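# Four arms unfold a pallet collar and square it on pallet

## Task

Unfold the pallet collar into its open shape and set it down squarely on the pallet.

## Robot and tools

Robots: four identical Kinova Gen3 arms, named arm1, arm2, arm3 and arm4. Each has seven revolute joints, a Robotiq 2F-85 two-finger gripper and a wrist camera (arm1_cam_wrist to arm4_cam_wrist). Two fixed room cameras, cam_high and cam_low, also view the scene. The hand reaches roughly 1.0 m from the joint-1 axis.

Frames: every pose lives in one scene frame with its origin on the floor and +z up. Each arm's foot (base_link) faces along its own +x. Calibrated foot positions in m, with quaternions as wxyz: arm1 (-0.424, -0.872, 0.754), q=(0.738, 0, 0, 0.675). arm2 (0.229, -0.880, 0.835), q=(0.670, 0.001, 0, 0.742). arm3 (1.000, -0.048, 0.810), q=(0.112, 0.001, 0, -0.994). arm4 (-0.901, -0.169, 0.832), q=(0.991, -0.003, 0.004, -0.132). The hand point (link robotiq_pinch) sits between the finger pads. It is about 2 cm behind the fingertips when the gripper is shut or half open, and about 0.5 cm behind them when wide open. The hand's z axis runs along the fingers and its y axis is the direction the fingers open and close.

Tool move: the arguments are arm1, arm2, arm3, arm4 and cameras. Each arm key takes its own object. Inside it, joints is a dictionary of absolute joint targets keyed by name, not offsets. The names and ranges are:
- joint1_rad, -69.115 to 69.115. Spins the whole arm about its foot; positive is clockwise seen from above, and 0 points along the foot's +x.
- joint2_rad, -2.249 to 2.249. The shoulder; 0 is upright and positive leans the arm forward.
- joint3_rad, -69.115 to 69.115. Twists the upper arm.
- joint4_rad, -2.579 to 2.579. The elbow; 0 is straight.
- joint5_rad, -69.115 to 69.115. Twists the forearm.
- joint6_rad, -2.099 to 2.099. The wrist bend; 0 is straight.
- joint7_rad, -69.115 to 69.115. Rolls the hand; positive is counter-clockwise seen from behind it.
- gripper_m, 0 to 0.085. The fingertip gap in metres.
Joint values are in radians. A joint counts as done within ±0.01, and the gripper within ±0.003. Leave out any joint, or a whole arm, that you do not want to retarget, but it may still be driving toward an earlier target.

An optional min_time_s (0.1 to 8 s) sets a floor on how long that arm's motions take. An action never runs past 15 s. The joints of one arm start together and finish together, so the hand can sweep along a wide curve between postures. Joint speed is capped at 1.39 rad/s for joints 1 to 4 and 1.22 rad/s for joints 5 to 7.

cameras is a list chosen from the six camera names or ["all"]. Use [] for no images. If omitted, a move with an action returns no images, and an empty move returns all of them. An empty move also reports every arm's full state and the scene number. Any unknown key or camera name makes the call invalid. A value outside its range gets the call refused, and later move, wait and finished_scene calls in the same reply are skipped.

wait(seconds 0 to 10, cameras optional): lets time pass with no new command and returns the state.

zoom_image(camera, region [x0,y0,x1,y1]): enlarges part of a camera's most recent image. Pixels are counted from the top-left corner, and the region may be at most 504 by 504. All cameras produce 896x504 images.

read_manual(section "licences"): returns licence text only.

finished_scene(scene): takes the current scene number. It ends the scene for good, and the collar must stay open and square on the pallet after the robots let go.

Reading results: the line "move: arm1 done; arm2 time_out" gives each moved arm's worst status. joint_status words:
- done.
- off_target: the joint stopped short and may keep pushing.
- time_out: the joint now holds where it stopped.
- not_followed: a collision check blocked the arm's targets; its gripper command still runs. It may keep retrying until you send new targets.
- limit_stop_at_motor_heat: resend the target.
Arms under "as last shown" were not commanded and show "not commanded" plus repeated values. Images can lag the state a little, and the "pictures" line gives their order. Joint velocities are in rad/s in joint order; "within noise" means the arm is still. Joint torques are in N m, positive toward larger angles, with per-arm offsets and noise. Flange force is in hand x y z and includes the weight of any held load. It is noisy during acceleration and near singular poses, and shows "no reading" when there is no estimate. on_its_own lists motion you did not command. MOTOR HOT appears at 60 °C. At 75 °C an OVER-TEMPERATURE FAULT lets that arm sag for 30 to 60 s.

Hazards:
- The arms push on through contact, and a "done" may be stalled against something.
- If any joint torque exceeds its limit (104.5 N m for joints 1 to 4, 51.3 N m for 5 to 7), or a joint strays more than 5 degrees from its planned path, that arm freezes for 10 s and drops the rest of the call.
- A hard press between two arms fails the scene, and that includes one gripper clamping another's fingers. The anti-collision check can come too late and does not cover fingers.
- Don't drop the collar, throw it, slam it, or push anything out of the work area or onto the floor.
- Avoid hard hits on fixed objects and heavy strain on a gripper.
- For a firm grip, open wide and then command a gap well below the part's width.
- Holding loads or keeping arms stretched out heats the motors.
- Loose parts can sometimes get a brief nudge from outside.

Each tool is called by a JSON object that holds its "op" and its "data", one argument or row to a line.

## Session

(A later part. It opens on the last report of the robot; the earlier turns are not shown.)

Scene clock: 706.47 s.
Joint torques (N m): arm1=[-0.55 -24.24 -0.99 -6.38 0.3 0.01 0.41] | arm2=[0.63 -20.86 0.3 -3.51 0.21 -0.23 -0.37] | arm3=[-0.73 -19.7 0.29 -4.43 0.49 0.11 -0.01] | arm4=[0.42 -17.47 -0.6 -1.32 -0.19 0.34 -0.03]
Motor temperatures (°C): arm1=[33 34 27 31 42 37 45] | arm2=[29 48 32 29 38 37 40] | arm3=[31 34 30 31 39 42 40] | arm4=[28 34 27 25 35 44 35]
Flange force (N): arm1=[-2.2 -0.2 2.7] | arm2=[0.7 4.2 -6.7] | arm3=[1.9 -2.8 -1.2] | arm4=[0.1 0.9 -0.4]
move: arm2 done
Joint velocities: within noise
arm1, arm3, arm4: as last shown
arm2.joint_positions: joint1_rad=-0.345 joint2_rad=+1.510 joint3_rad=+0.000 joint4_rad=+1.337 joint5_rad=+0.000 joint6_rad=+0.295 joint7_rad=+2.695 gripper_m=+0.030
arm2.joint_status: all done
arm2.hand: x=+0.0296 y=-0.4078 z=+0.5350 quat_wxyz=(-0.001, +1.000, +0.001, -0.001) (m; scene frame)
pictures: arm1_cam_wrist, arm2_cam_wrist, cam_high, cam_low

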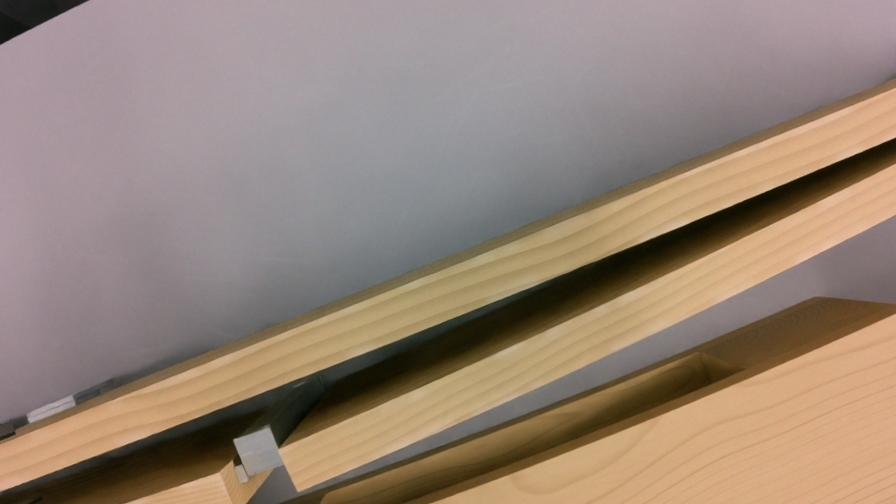

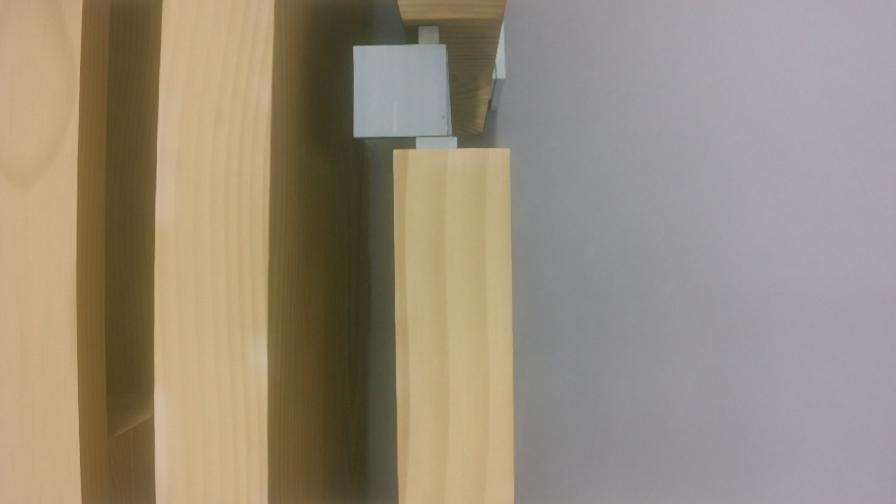

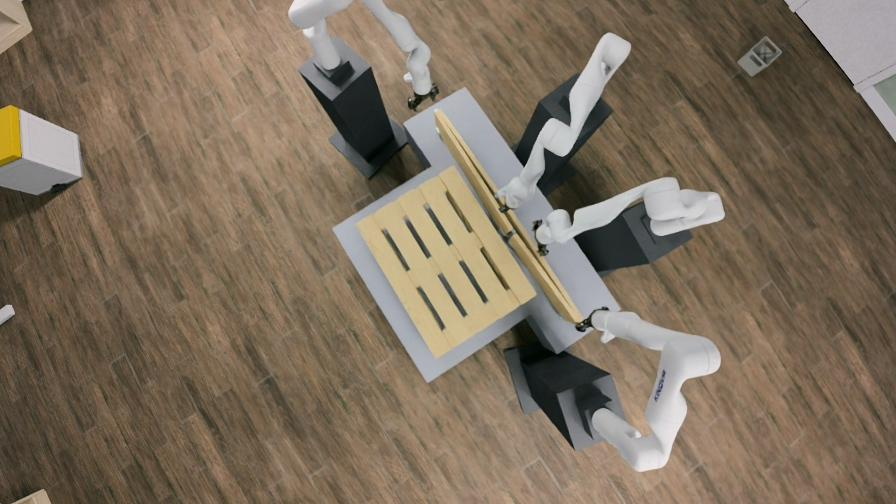

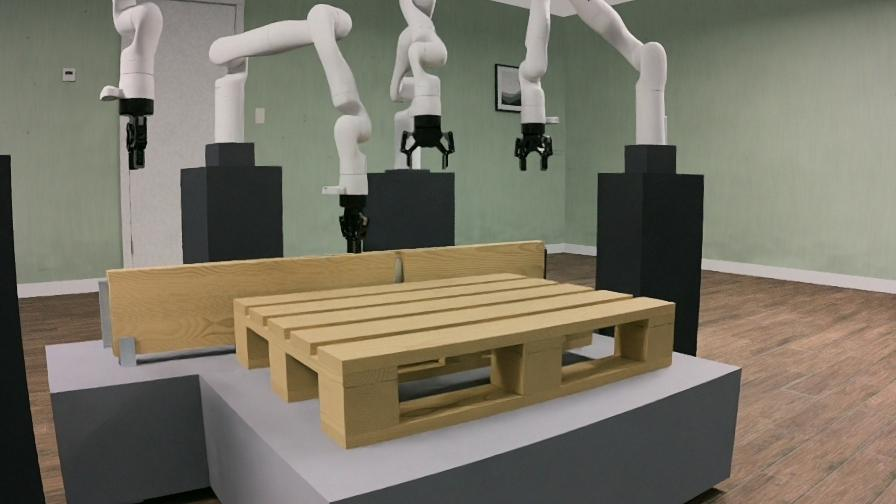

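{"op": "move", "data": {
  "arm2": {"joints":{"joint1_rad":-0.3477,"joint2_rad":1.6228,"joint4_rad":1.2329,"joint6_rad":0.2859,"joint7_rad":2.692},"min_time_s":2.5},
  "cameras": ["arm2_cam_wrist","arm1_cam_wrist"]
}}

{"op": "zoom_image", "data": {
  "camera": "arm1_cam_wrist",
  "region": [0, 360, 120, 504]
}}

Scene clock: 734.97 s.
Joint torques (N m): arm1=[-0.49 -24.26 -1.02 -6.31 0.28 0.02 0.37] | arm2=[0.98 -20.86 0.79 -4.39 0.28 -0.75 -0.26] | arm3=[-0.74 -19.66 0.3 -4.39 0.48 0.11 -0.06] | arm4=[0.44 -17.51 -0.54 -1.36 -0.15 0.34 -0.02]
Motor temperatures (°C): arm1=[33 34 27 31 42 37 45] | arm2=[29 45 32 29 38 37 40] | arm3=[31 34 30 31 39 42 40] | arm4=[28 34 27 25 35 44 35]
Flange force (N): arm1=[-2.6 -0.1 2.8] | arm2=[0.8 6.6 -9.4] | arm3=[1.7 -2.8 -1.2] | arm4=[0.2 1.1 -0.3]
move: arm2 done
Joint velocities: within noise
arm1, arm3, arm4: as last shown
arm2.joint_positions: joint1_rad=-0.348 joint2_rad=+1.623 joint3_rad=+0.000 joint4_rad=+1.233 joint5_rad=+0.000 joint6_rad=+0.286 joint7_rad=+2.692 gripper_m=+0.030
arm2.joint_status: all done
arm2.hand: x=+0.0294 y=-0.4106 z=+0.4865 quat_wxyz=(-0.001, +1.000, +0.000, -0.001) (m; scene frame)
pictures: arm1_cam_wrist, arm2_cam_wrist

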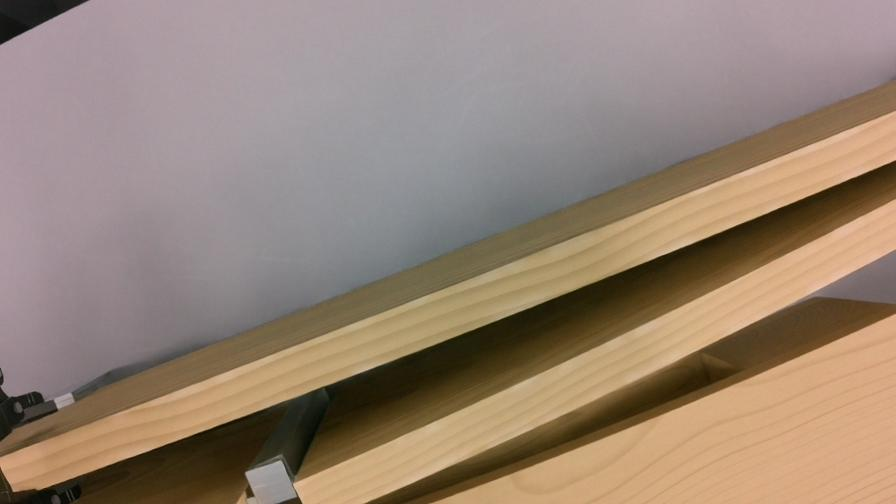

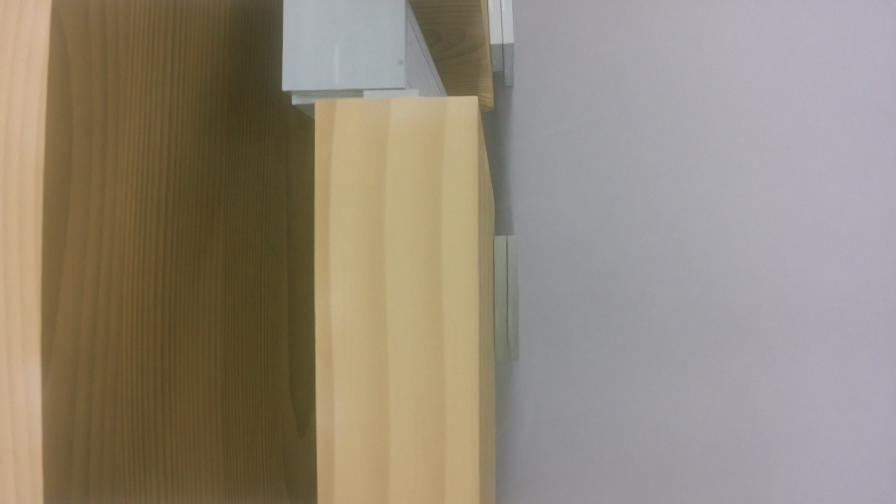

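Scaled by 3.500 from the camera's 896x504 image, which has a finer 1280x720 frame.

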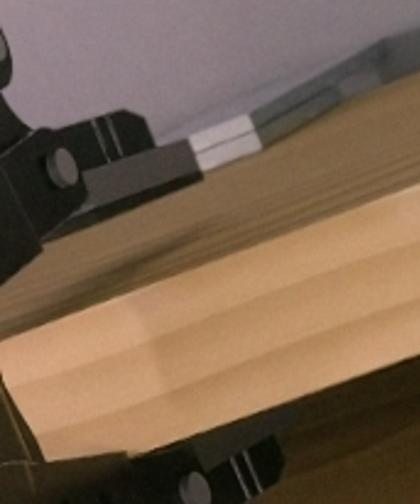

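{"op": "move", "data": {
  "arm2": {"joints":{"gripper_m":0.01}}
}}

{"op": "move", "data": {
  "arm2": {"joints":{"joint1_rad":-0.4501,"joint2_rad":1.591,"joint4_rad":1.5549,"joint6_rad":-0.004,"joint7_rad":2.44},"min_time_s":4},
  "cameras": ["arm2_cam_wrist","arm1_cam_wrist","arm3_cam_wrist","arm4_cam_wrist","cam_high"]
}}

{"op": "zoom_image", "data": {
  "camera": "cam_high",
  "region": [410, 90, 590, 350]
}}

Scene clock: 758.87 s.
Joint torques (N m): arm1=[-0.56 -24.27 -1.02 -6.3 0.25 -0.01 0.39] | arm2=[2.38 -15.42 3.95 -10.3 1.24 -6.35 0.02] | arm3=[-0.74 -19.69 0.24 -4.34 0.49 0.12 -0.02] | arm4=[0.4 -17.5 -0.55 -1.29 -0.17 0.3 -0.02]
Motor temperatures (°C): arm1=[33 34 27 31 42 37 45] | arm2=[29 42 31 29 38 37 40] | arm3=[31 34 30 31 39 42 40] | arm4=[28 34 27 25 35 44 35]
Flange force (N): arm1=[-2.7 -0.2 2.7] | arm2=[1.4 16.4 -36.9] | arm3=[1.6 -2.7 -1.1] | arm4=[-0.1 0.8 -0.4]
move: arm2 off_target
Joint velocities: within noise
arm1, arm3, arm4: as last shown
arm2.joint_positions: joint1_rad=-0.348 joint2_rad=+1.623 joint3_rad=+0.000 joint4_rad=+1.233 joint5_rad=+0.000 joint6_rad=+0.286 joint7_rad=+2.692 gripper_m=+0.020
arm2.joint_status: gripper_m off_target (ended at +0.020, target +0.010)
arm2.hand: x=+0.0294 y=-0.4106 z=+0.4866 quat_wxyz=(-0.001, +1.000, +0.000, -0.001) (m; scene frame)
pictures: none

Scene clock: 763.17 s.
Joint torques (N m): arm1=[-0.56 -24.29 -1.02 -6.42 0.29 0.02 0.4] | arm2=[3.76 -26.12 1.79 0.81 -1.95 0.57 -2.42] | arm3=[-0.68 -19.69 0.3 -4.44 0.5 0.1 -0.03] | arm4=[0.37 -17.52 -0.58 -1.38 -0.18 0.34 -0.02]
Motor temperatures (°C): arm1=[33 34 27 31 42 37 45] | arm2=[29 42 31 29 38 37 40] | arm3=[31 34 30 31 39 42 40] | arm4=[28 34 27 25 35 44 35]
Flange force (N): arm1=[-2.1 -0.2 2.8] | arm2=[-3.3 1.9 15.8] | arm3=[1.9 -2.8 -1.2] | arm4=[0.3 0.9 -0.3]
move: arm2 done
Joint velocities: within noise
arm1, arm3, arm4: as last shown
arm2.joint_positions: joint1_rad=-0.450 joint2_rad=+1.591 joint3_rad=+0.000 joint4_rad=+1.555 joint5_rad=+0.000 joint6_rad=-0.004 joint7_rad=+2.440 gripper_m=+0.019
arm2.joint_status: all done
arm2.hand: x=+0.0295 y=-0.5097 z=+0.4870 quat_wxyz=(-0.001, +0.997, -0.074, -0.001) (m; scene frame)
pictures: arm1_cam_wrist, arm2_cam_wrist, arm3_cam_wrist, arm4_cam_wrist, cam_high

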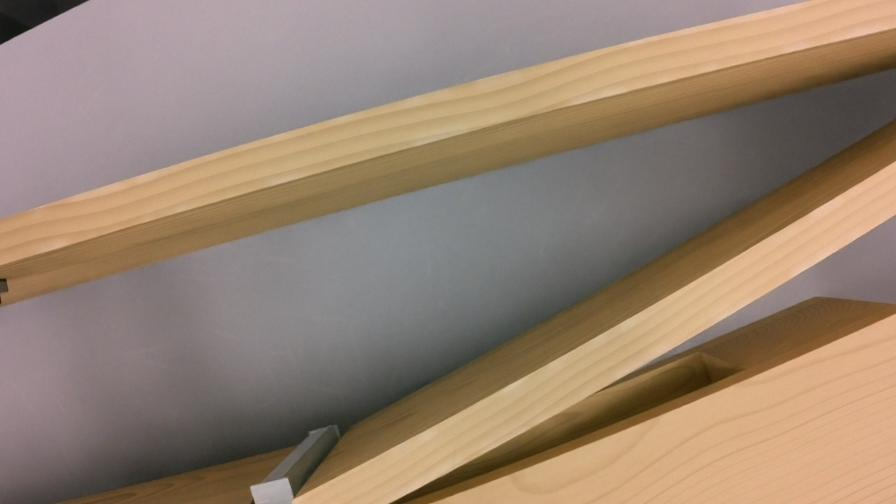

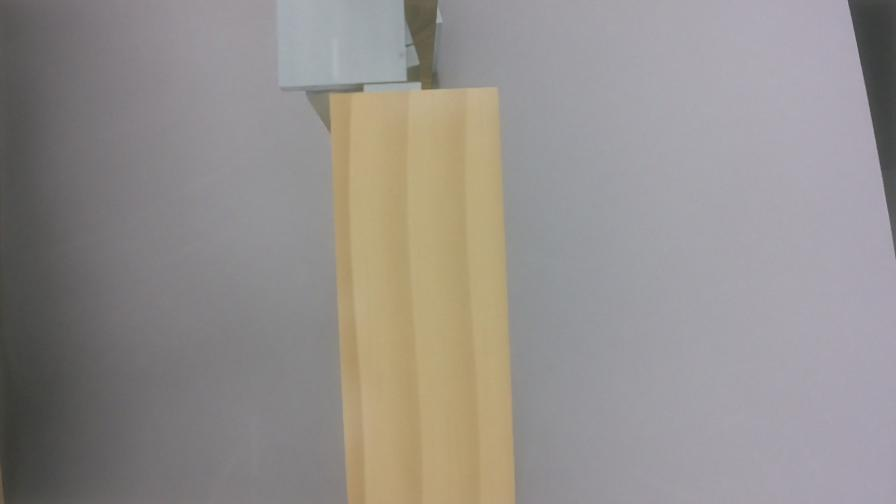

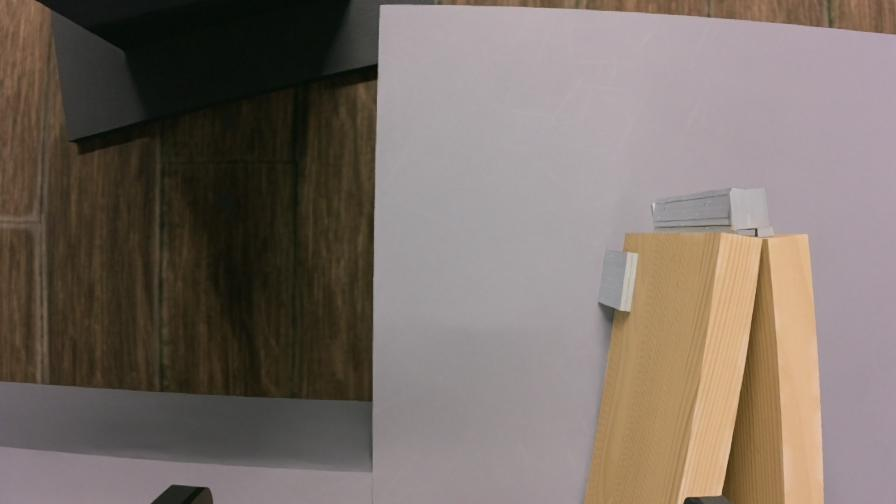

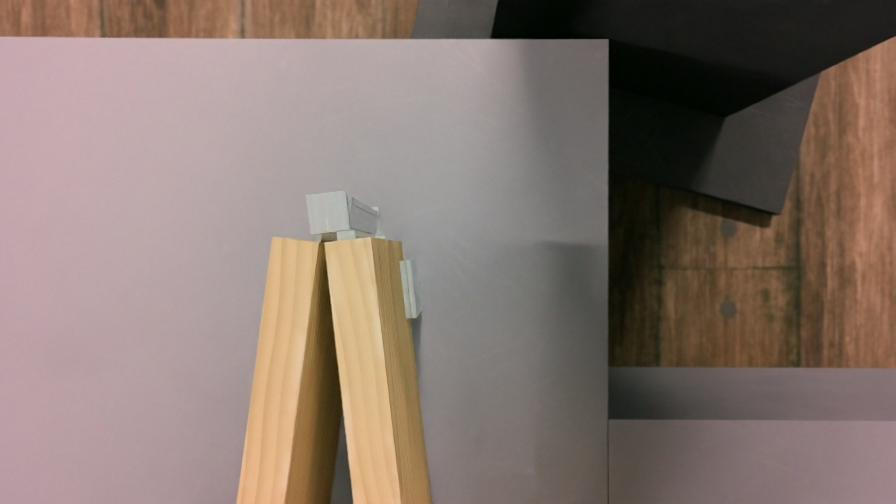

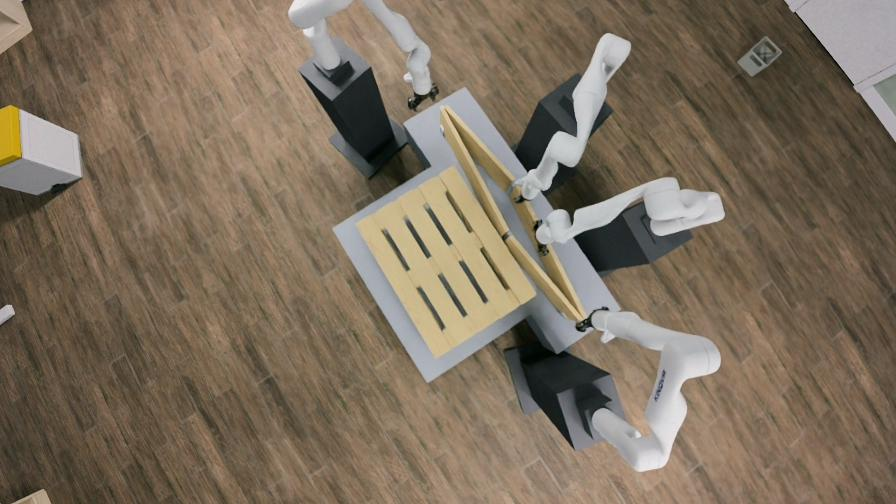

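Scaled by 1.938 from the camera's 896x504 image, which has a finer 1280x720 frame.

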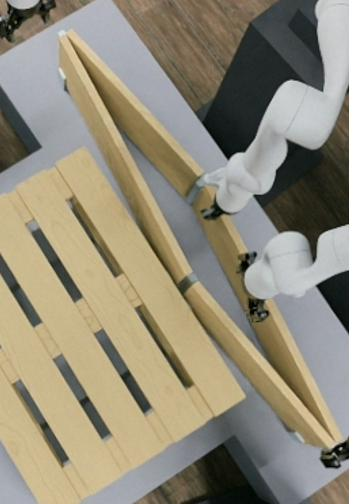

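{"op": "move", "data": {
  "arm1": {"joints":{"joint1_rad":0.2225,"joint2_rad":1.2182,"joint4_rad":1.824,"joint6_rad":0.0994,"joint7_rad":3.331,"gripper_m":0.055}},
  "arm3": {"joints":{"joint1_rad":-0.5205,"joint2_rad":1.5762,"joint4_rad":0.775,"joint6_rad":0.7904,"joint7_rad":0.906,"gripper_m":0.042}},
  "arm4": {"joints":{"joint1_rad":0.1066,"joint2_rad":1.4618,"joint4_rad":1.294,"joint6_rad":0.3858,"joint7_rad":2.041,"gripper_m":0.05}},
  "cameras": ["all"]
}}

{"op": "zoom_image", "data": {
  "camera": "cam_high",
  "region": [410, 90, 610, 350]
}}

Scene clock: 864.50 s.
Joint torques (N m): arm1=[-0.53 -21.65 -0.9 -1.06 0.26 -0.07 0.38] | arm2=[3.55 -26.15 1.71 0.79 -1.92 0.57 -2.48] | arm3=[-0.7 -26.05 0.35 -7.04 0.49 0.09 -0.03] | arm4=[0.41 -23.29 -0.47 -3.1 -0.16 0.35 -0.03]
Motor temperatures (°C): arm1=[33 34 27 31 42 37 45] | arm2=[28 40 31 29 37 36 40] | arm3=[31 34 30 31 38 42 39] | arm4=[28 34 27 25 35 43 34]
Flange force (N): arm1=[0.3 0.0 4.0] | arm2=[-2.8 1.6 15.8] | arm3=[4.7 -4.6 -3.7] | arm4=[0.1 0.7 -0.4]
move: arm1 done; arm3 done; arm4 done
Joint velocities: within noise
arm1.joint_positions: joint1_rad=+0.223 joint2_rad=+1.218 joint3_rad=+0.000 joint4_rad=+1.824 joint5_rad=+0.000 joint6_rad=+0.099 joint7_rad=+3.331 gripper_m=+0.055
arm1.joint_status: all done
arm1.hand: x=-0.2694 y=-0.4740 z=+0.5594 quat_wxyz=(+0.000, +0.998, -0.061, +0.000) (m; scene frame)
arm2: as last shown
arm3.joint_positions: joint1_rad=-0.521 joint2_rad=+1.576 joint3_rad=+0.000 joint4_rad=+0.775 joint5_rad=+0.000 joint6_rad=+0.790 joint7_rad=+0.906 gripper_m=+0.042
arm3.joint_status: all done
arm3.hand: x=+0.5106 y=-0.4669 z=+0.5592 quat_wxyz=(+0.000, -0.999, -0.041, -0.001) (m; scene frame)
arm4.joint_positions: joint1_rad=+0.107 joint2_rad=+1.462 joint3_rad=+0.000 joint4_rad=+1.294 joint5_rad=+0.000 joint6_rad=+0.386 joint7_rad=+2.041 gripper_m=+0.050
arm4.joint_status: all done
arm4.hand: x=-0.4132 y=-0.3886 z=+0.5569 quat_wxyz=(+0.005, +0.049, -0.999, +0.002) (m; scene frame)
pictures: arm1_cam_wrist, arm2_cam_wrist, arm3_cam_wrist, arm4_cam_wrist, cam_high, cam_low

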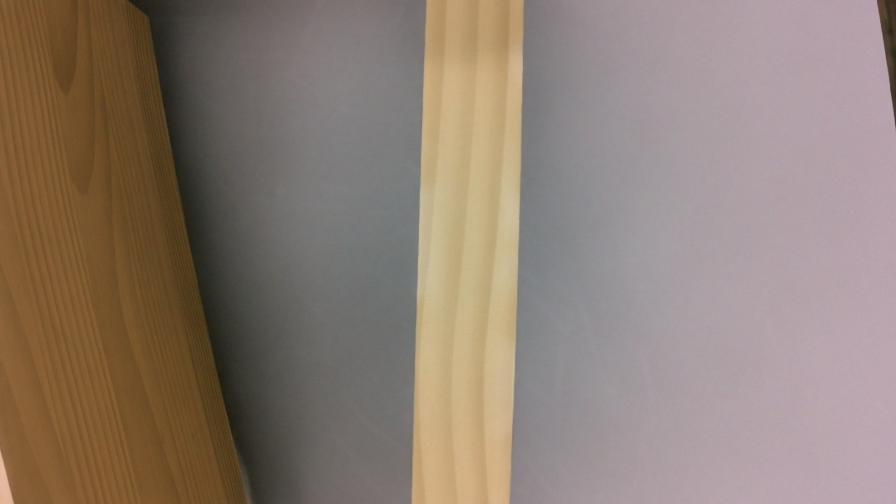

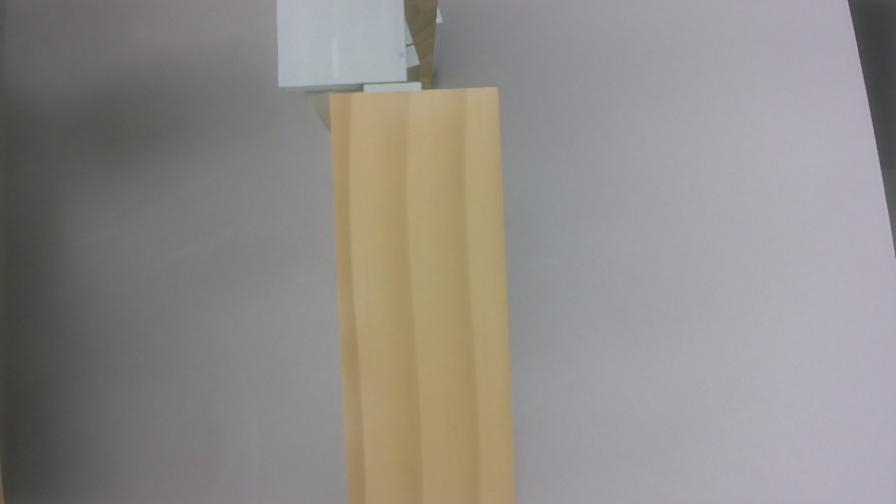

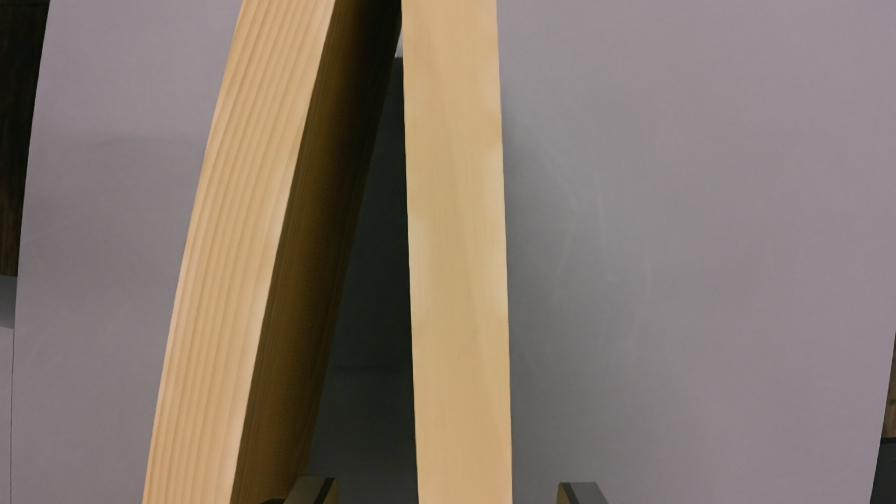

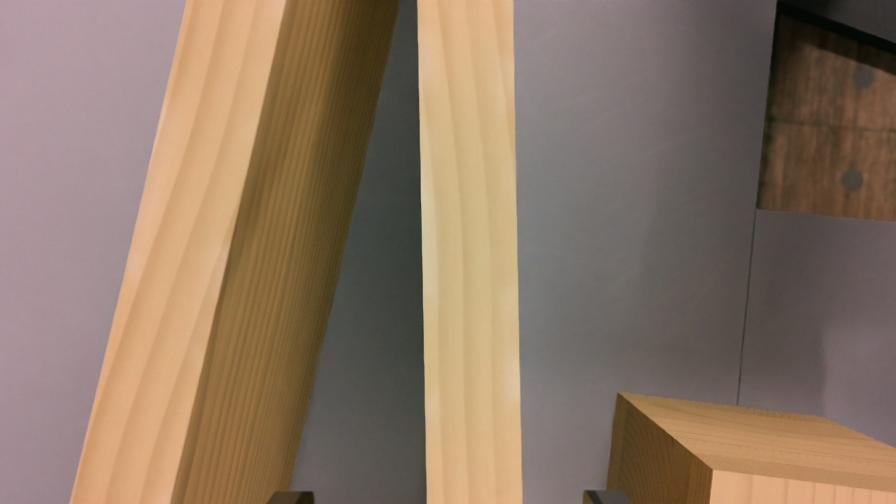

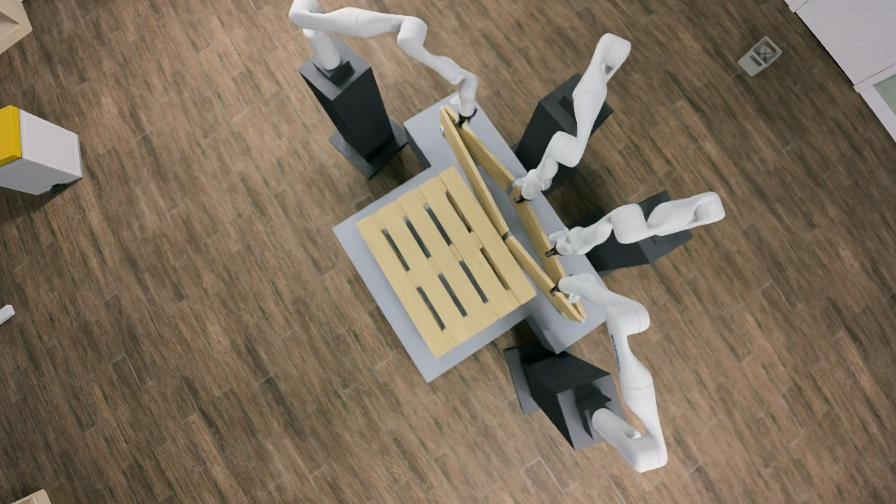

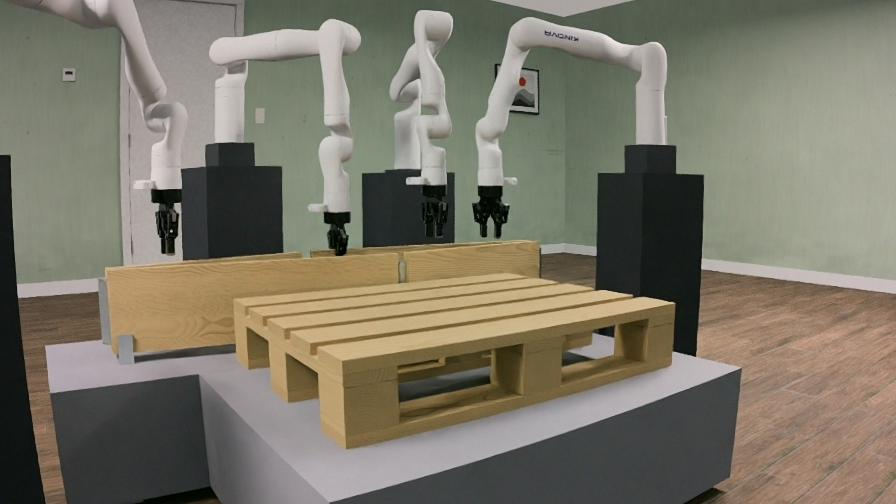

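Scaled by 1.938 from the camera's 896x504 image, which has a finer 1280x720 frame.

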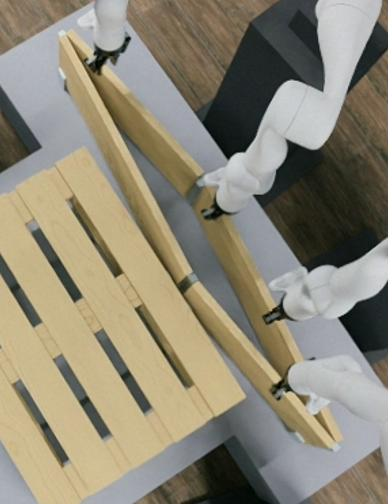

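{"op": "move", "data": {
  "arm1": {"joints":{"joint2_rad":1.3997,"joint4_rad":1.7054,"joint6_rad":0.0365},"min_time_s":2},
  "arm3": {"joints":{"joint2_rad":1.7787,"joint4_rad":0.5308,"joint6_rad":0.8321},"min_time_s":2},
  "arm4": {"joints":{"joint2_rad":1.6389,"joint4_rad":1.122,"joint6_rad":0.3807},"min_time_s":2}
}}

{"op": "move", "data": {
  "arm1": {"joints":{"gripper_m":0.008}},
  "arm3": {"joints":{"gripper_m":0.008}},
  "arm4": {"joints":{"gripper_m":0.008}},
  "cameras": ["all"]
}}

Scene clock: 892.70 s.
Joint torques (N m): arm1=[-0.57 -21.98 -0.86 -0.46 0.26 -0.08 0.37] | arm2=[6.47 -26.56 5.12 -0.68 -1.96 0.4 -2.51] | arm3=[12.46 36.69 4.86 8.63 2.86 -8.64 1.38] | arm4=[4.12 -21.59 2.87 -3.32 0.37 0.04 -0.04]
Motor temperatures (°C): arm1=[33 34 27 31 41 37 45] | arm2=[28 39 30 29 37 36 40] | arm3=[31 34 30 31 38 42 39] | arm4=[28 35 27 25 35 43 34]
Flange force (N): arm1=[0.5 0.1 3.7] | arm2=[-5.6 9.4 13.2] | arm3=no reading | arm4=[-1.4 7.7 -5.3]
move: arm1 done; arm3 done; arm4 done
Joint velocities: within noise
arm1.joint_positions: joint1_rad=+0.223 joint2_rad=+1.400 joint3_rad=+0.000 joint4_rad=+1.705 joint5_rad=+0.000 joint6_rad=+0.037 joint7_rad=+3.331 gripper_m=+0.055
arm1.joint_status: all done
arm1.hand: x=-0.2694 y=-0.4740 z=+0.4844 quat_wxyz=(+0.000, +0.998, -0.061, +0.000) (m; scene frame)
arm2: as last shown
arm3.joint_positions: joint1_rad=-0.521 joint2_rad=+1.777 joint3_rad=+0.000 joint4_rad=+0.531 joint5_rad=+0.000 joint6_rad=+0.832 joint7_rad=+0.906 gripper_m=+0.042
arm3.joint_status: all done
arm3.hand: x=+0.5101 y=-0.4677 z=+0.4852 quat_wxyz=(-0.001, -0.999, -0.041, +0.000) (m; scene frame)
arm4.joint_positions: joint1_rad=+0.107 joint2_rad=+1.639 joint3_rad=+0.000 joint4_rad=+1.122 joint5_rad=+0.000 joint6_rad=+0.381 joint7_rad=+2.041 gripper_m=+0.050
arm4.joint_status: all done
arm4.hand: x=-0.4138 y=-0.3889 z=+0.4819 quat_wxyz=(+0.005, +0.049, -0.999, +0.002) (m; scene frame)
pictures: none

Scene clock: 893.53 s.
Joint torques (N m): arm1=[-1.26 -21.16 -1.22 -7.64 0.55 -3.46 0.66] | arm2=[-0.74 -25.65 -5.54 0.59 -2.29 0.29 -2.87] | arm3=[3.45 -36.08 2.16 -11.3 0.45 -0.28 -1.44] | arm4=[7.58 -20.45 7.82 -10.2 0.94 -4.97 -0.98]
Motor temperatures (°C): arm1=[33 34 27 31 41 37 45] | arm2=[28 39 30 29 37 36 40] | arm3=[31 34 30 31 38 42 39] | arm4=[28 35 27 25 35 43 34]
Flange force (N): arm1=[-1.7 12.7 -13.3] | arm2=[5.5 -5.8 14.1] | arm3=no reading | arm4=[9.0 19.1 -25.4]
move: arm1 off_target; arm3 off_target; arm4 off_target
Joint velocities: within noise
arm1.joint_positions: joint1_rad=+0.223 joint2_rad=+1.400 joint3_rad=+0.000 joint4_rad=+1.705 joint5_rad=+0.000 joint6_rad=+0.037 joint7_rad=+3.331 gripper_m=+0.019
arm1.joint_status: gripper_m off_target (ended at +0.019, target +0.008)
arm1.hand: x=-0.2694 y=-0.4741 z=+0.4844 quat_wxyz=(+0.000, +0.998, -0.061, +0.000) (m; scene frame)
arm2: as last shown
arm2.hand: x=+0.0296 y=-0.5097 z=+0.4869 quat_wxyz=(-0.001, +0.997, -0.074, -0.001) (m; scene frame)
arm3.joint_positions: joint1_rad=-0.521 joint2_rad=+1.779 joint3_rad=+0.000 joint4_rad=+0.531 joint5_rad=+0.000 joint6_rad=+0.832 joint7_rad=+0.906 gripper_m=+0.019
arm3.joint_status: gripper_m off_target (ended at +0.019, target +0.008)
arm3.hand: x=+0.5108 y=-0.4670 z=+0.4841 quat_wxyz=(+0.000, -0.999, -0.041, -0.001) (m; scene frame)
arm4.joint_positions: joint1_rad=+0.107 joint2_rad=+1.639 joint3_rad=+0.000 joint4_rad=+1.122 joint5_rad=+0.000 joint6_rad=+0.381 joint7_rad=+2.041 gripper_m=+0.019
arm4.joint_status: gripper_m off_target (ended at +0.019, target +0.008)
arm4.hand: x=-0.4138 y=-0.3889 z=+0.4819 quat_wxyz=(+0.005, +0.049, -0.999, +0.002) (m; scene frame)
pictures: arm1_cam_wrist, arm2_cam_wrist, arm3_cam_wrist, arm4_cam_wrist, cam_high, cam_low

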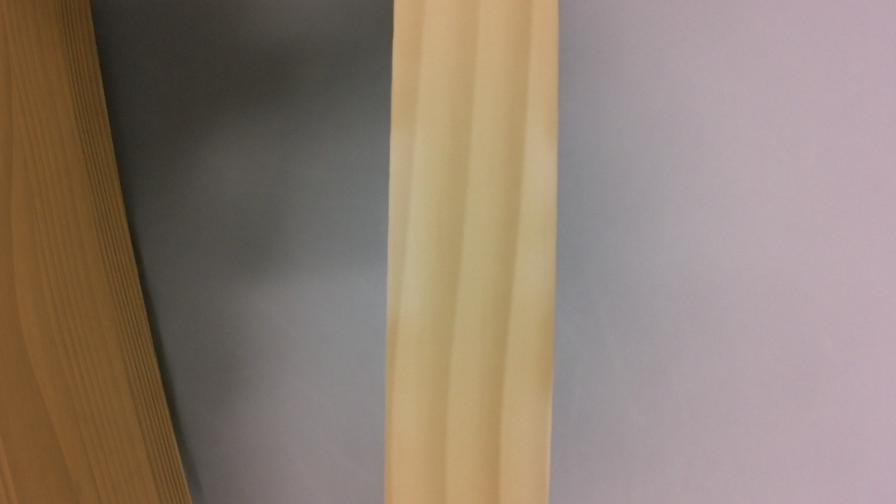

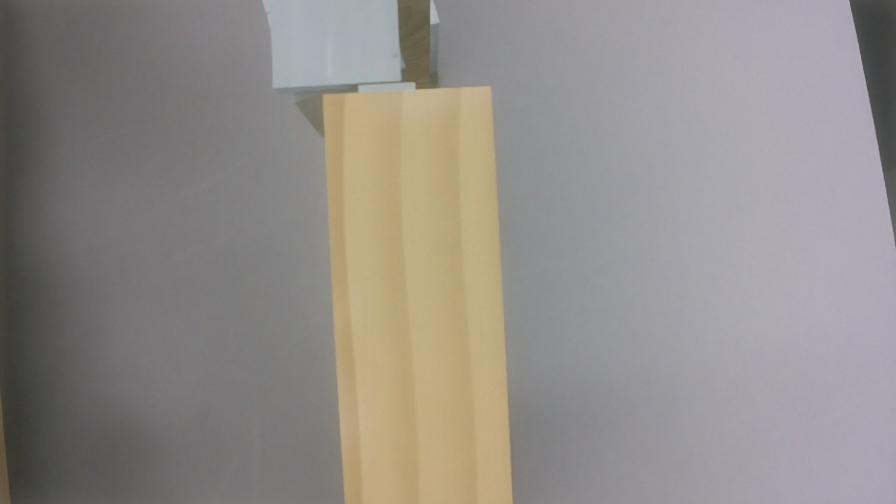

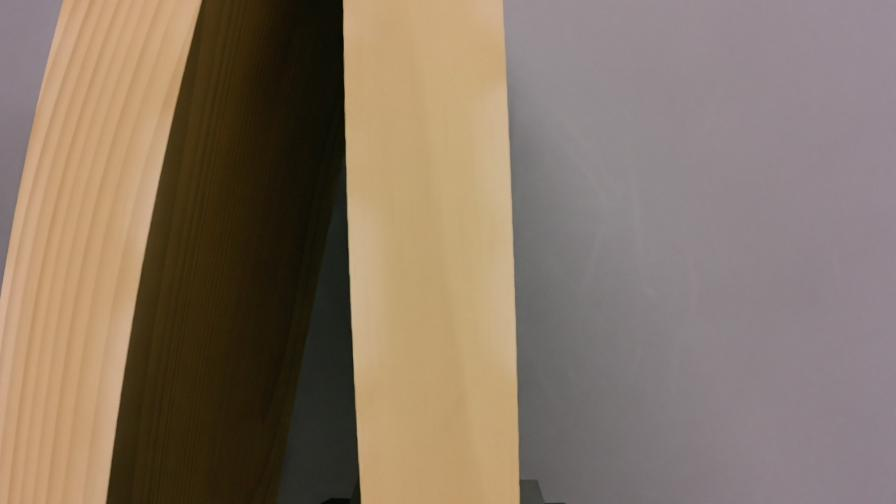

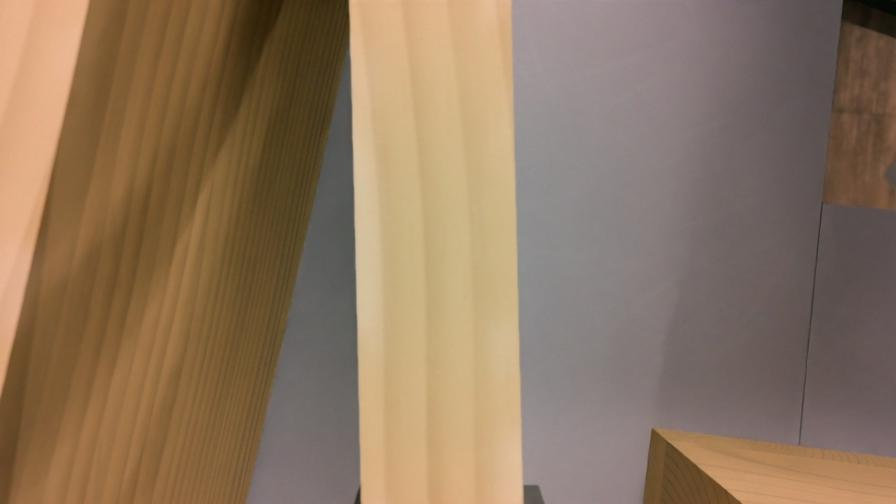

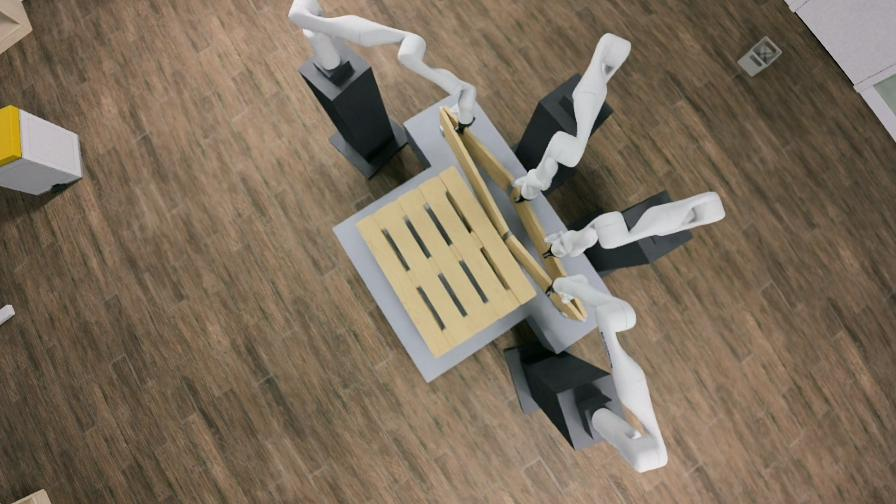

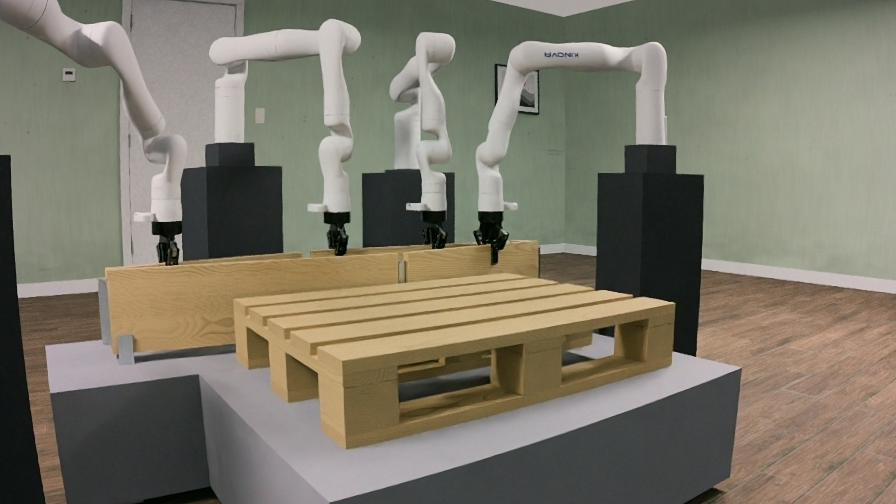

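{"op": "move", "data": {
  "arm1": {"joints":{"joint2_rad":1.1694,"joint4_rad":1.8484,"joint6_rad":0.1238},"min_time_s":2.5},
  "arm2": {"joints":{"joint2_rad":1.3657,"joint4_rad":1.7525,"joint6_rad":0.0234},"min_time_s":2.5},
  "arm3": {"joints":{"joint2_rad":1.5298,"joint4_rad":0.8201,"joint6_rad":0.7917},"min_time_s":2.5},
  "arm4": {"joints":{"joint2_rad":1.4168,"joint4_rad":1.3308,"joint6_rad":0.394},"min_time_s":2.5}
}}

{"op": "move", "data": {
  "arm1": {"joints":{"joint2_rad":0.9364,"joint4_rad":1.9239,"joint6_rad":0.2813},"min_time_s":2.5},
  "arm2": {"joints":{"joint2_rad":1.1328,"joint4_rad":1.8867,"joint6_rad":0.1221},"min_time_s":2.5},
  "arm3": {"joints":{"joint2_rad":1.3318,"joint4_rad":0.9639,"joint6_rad":0.8459},"min_time_s":2.5},
  "arm4": {"joints":{"joint2_rad":1.208,"joint4_rad":1.461,"joint6_rad":0.4726},"min_time_s":2.5},
  "cameras": ["cam_low","cam_high"]
}}

Scene clock: 1079.97 s.
Joint torques (N m): arm1=[-0.13 -27.75 0.27 -6.82 0.6 -2.7 0.65] | arm2=[-1.23 -20.27 -5.71 1.99 -2.44 1 -2.96] | arm3=[6.68 -37.23 6.04 -9.34 1.66 1.58 -1.51] | arm4=[3.43 -37.38 2.46 -9.6 -0.17 -1.89 -0.62]
Motor temperatures (°C): arm1=[33 35 27 31 41 37 45] | arm2=[28 39 30 29 37 36 40] | arm3=[30 46 29 32 38 42 39] | arm4=[28 39 27 25 35 44 35]
Flange force (N): arm1=[-3.3 8.0 9.5] | arm2=[4.7 -9.2 4.9] | arm3=[6.8 5.1 17.6] | arm4=[3.6 7.9 19.1]
move: arm1 done; arm2 done; arm3 done; arm4 done
Joint velocities: within noise
arm1.joint_positions: joint1_rad=+0.223 joint2_rad=+1.169 joint3_rad=+0.000 joint4_rad=+1.848 joint5_rad=+0.000 joint6_rad=+0.124 joint7_rad=+3.331 gripper_m=+0.019
arm1.joint_status: all done
arm1.hand: x=-0.2693 y=-0.4740 z=+0.5793 quat_wxyz=(+0.000, +0.998, -0.061, +0.000) (m; scene frame)
arm2.joint_positions: joint1_rad=-0.450 joint2_rad=+1.366 joint3_rad=+0.000 joint4_rad=+1.752 joint5_rad=+0.000 joint6_rad=+0.023 joint7_rad=+2.440 gripper_m=+0.019
arm2.joint_status: all done
arm2.hand: x=+0.0296 y=-0.5098 z=+0.5812 quat_wxyz=(-0.001, +0.997, -0.074, -0.001) (m; scene frame)
arm3.joint_positions: joint1_rad=-0.520 joint2_rad=+1.530 joint3_rad=+0.000 joint4_rad=+0.820 joint5_rad=+0.000 joint6_rad=+0.792 joint7_rad=+0.906 gripper_m=+0.019
arm3.joint_status: all done
arm3.hand: x=+0.5105 y=-0.4668 z=+0.5790 quat_wxyz=(+0.000, -0.999, -0.041, -0.001) (m; scene frame)
arm4.joint_positions: joint1_rad=+0.107 joint2_rad=+1.417 joint3_rad=+0.000 joint4_rad=+1.331 joint5_rad=+0.000 joint6_rad=+0.394 joint7_rad=+2.041 gripper_m=+0.019
arm4.joint_status: all done
arm4.hand: x=-0.4131 y=-0.3885 z=+0.5766 quat_wxyz=(+0.005, +0.049, -0.999, +0.002) (m; scene frame)
pictures: none

Scene clock: 1082.77 s.
Joint torques (N m): arm1=[-0.59 -26.93 -0.43 -10.78 0.72 -3.9 0.7] | arm2=[-2.61 -20.95 -6.68 1.4 -2.82 1.38 -2.89] | arm3=[10.66 -38.12 9.96 -11.79 3.23 0.38 -1.4] | arm4=[2.71 -40.39 1.92 -16.15 -0.23 -4.76 -0.68]
Motor temperatures (°C): arm1=[33 35 27 31 41 37 45] | arm2=[28 39 30 29 37 36 40] | arm3=[30 46 29 32 38 42 39] | arm4=[28 40 27 25 35 44 35]
Flange force (N): arm1=[-3.4 11.6 8.4] | arm2=[6.7 -11.8 8.2] | arm3=[14.0 7.7 17.1] | arm4=[12.5 11.4 19.0]
move: arm1 done; arm2 done; arm3 done; arm4 done
Joint velocities: within noise
arm1.joint_positions: joint1_rad=+0.223 joint2_rad=+0.936 joint3_rad=+0.000 joint4_rad=+1.924 joint5_rad=+0.000 joint6_rad=+0.281 joint7_rad=+3.331 gripper_m=+0.019
arm1.joint_status: all done
arm1.hand: x=-0.2692 y=-0.4739 z=+0.6743 quat_wxyz=(+0.000, +0.998, -0.061, +0.000) (m; scene frame)
arm2.joint_positions: joint1_rad=-0.450 joint2_rad=+1.133 joint3_rad=+0.000 joint4_rad=+1.887 joint5_rad=+0.000 joint6_rad=+0.122 joint7_rad=+2.440 gripper_m=+0.019
arm2.joint_status: all done
arm2.hand: x=+0.0298 y=-0.5100 z=+0.6762 quat_wxyz=(-0.001, +0.997, -0.074, -0.001) (m; scene frame)
arm3.joint_positions: joint1_rad=-0.520 joint2_rad=+1.332 joint3_rad=+0.000 joint4_rad=+0.964 joint5_rad=+0.000 joint6_rad=+0.846 joint7_rad=+0.906 gripper_m=+0.019
arm3.joint_status: all done
arm3.hand: x=+0.5103 y=-0.4667 z=+0.6738 quat_wxyz=(+0.000, -0.999, -0.041, -0.001) (m; scene frame)
arm4.joint_positions: joint1_rad=+0.107 joint2_rad=+1.208 joint3_rad=+0.000 joint4_rad=+1.461 joint5_rad=+0.000 joint6_rad=+0.473 joint7_rad=+2.041 gripper_m=+0.019
arm4.joint_status: all done
arm4.hand: x=-0.4122 y=-0.3881 z=+0.6718 quat_wxyz=(+0.005, +0.049, -0.999, +0.002) (m; scene frame)
pictures: cam_high, cam_low

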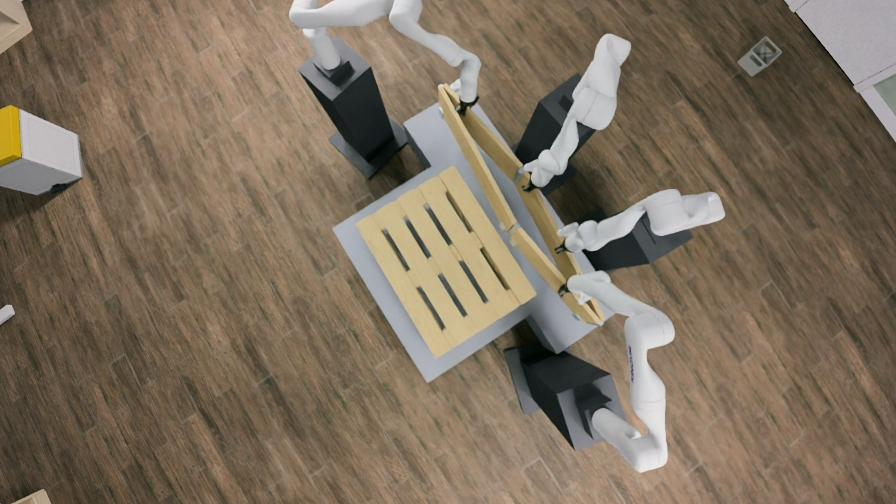

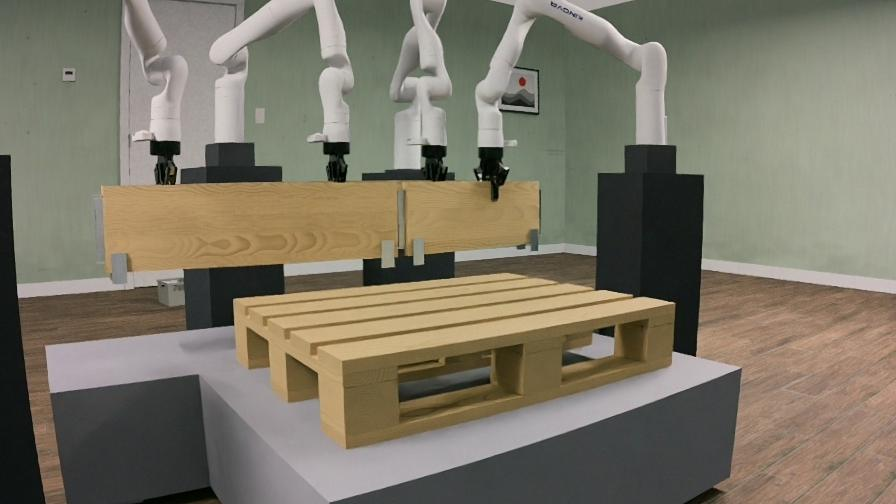

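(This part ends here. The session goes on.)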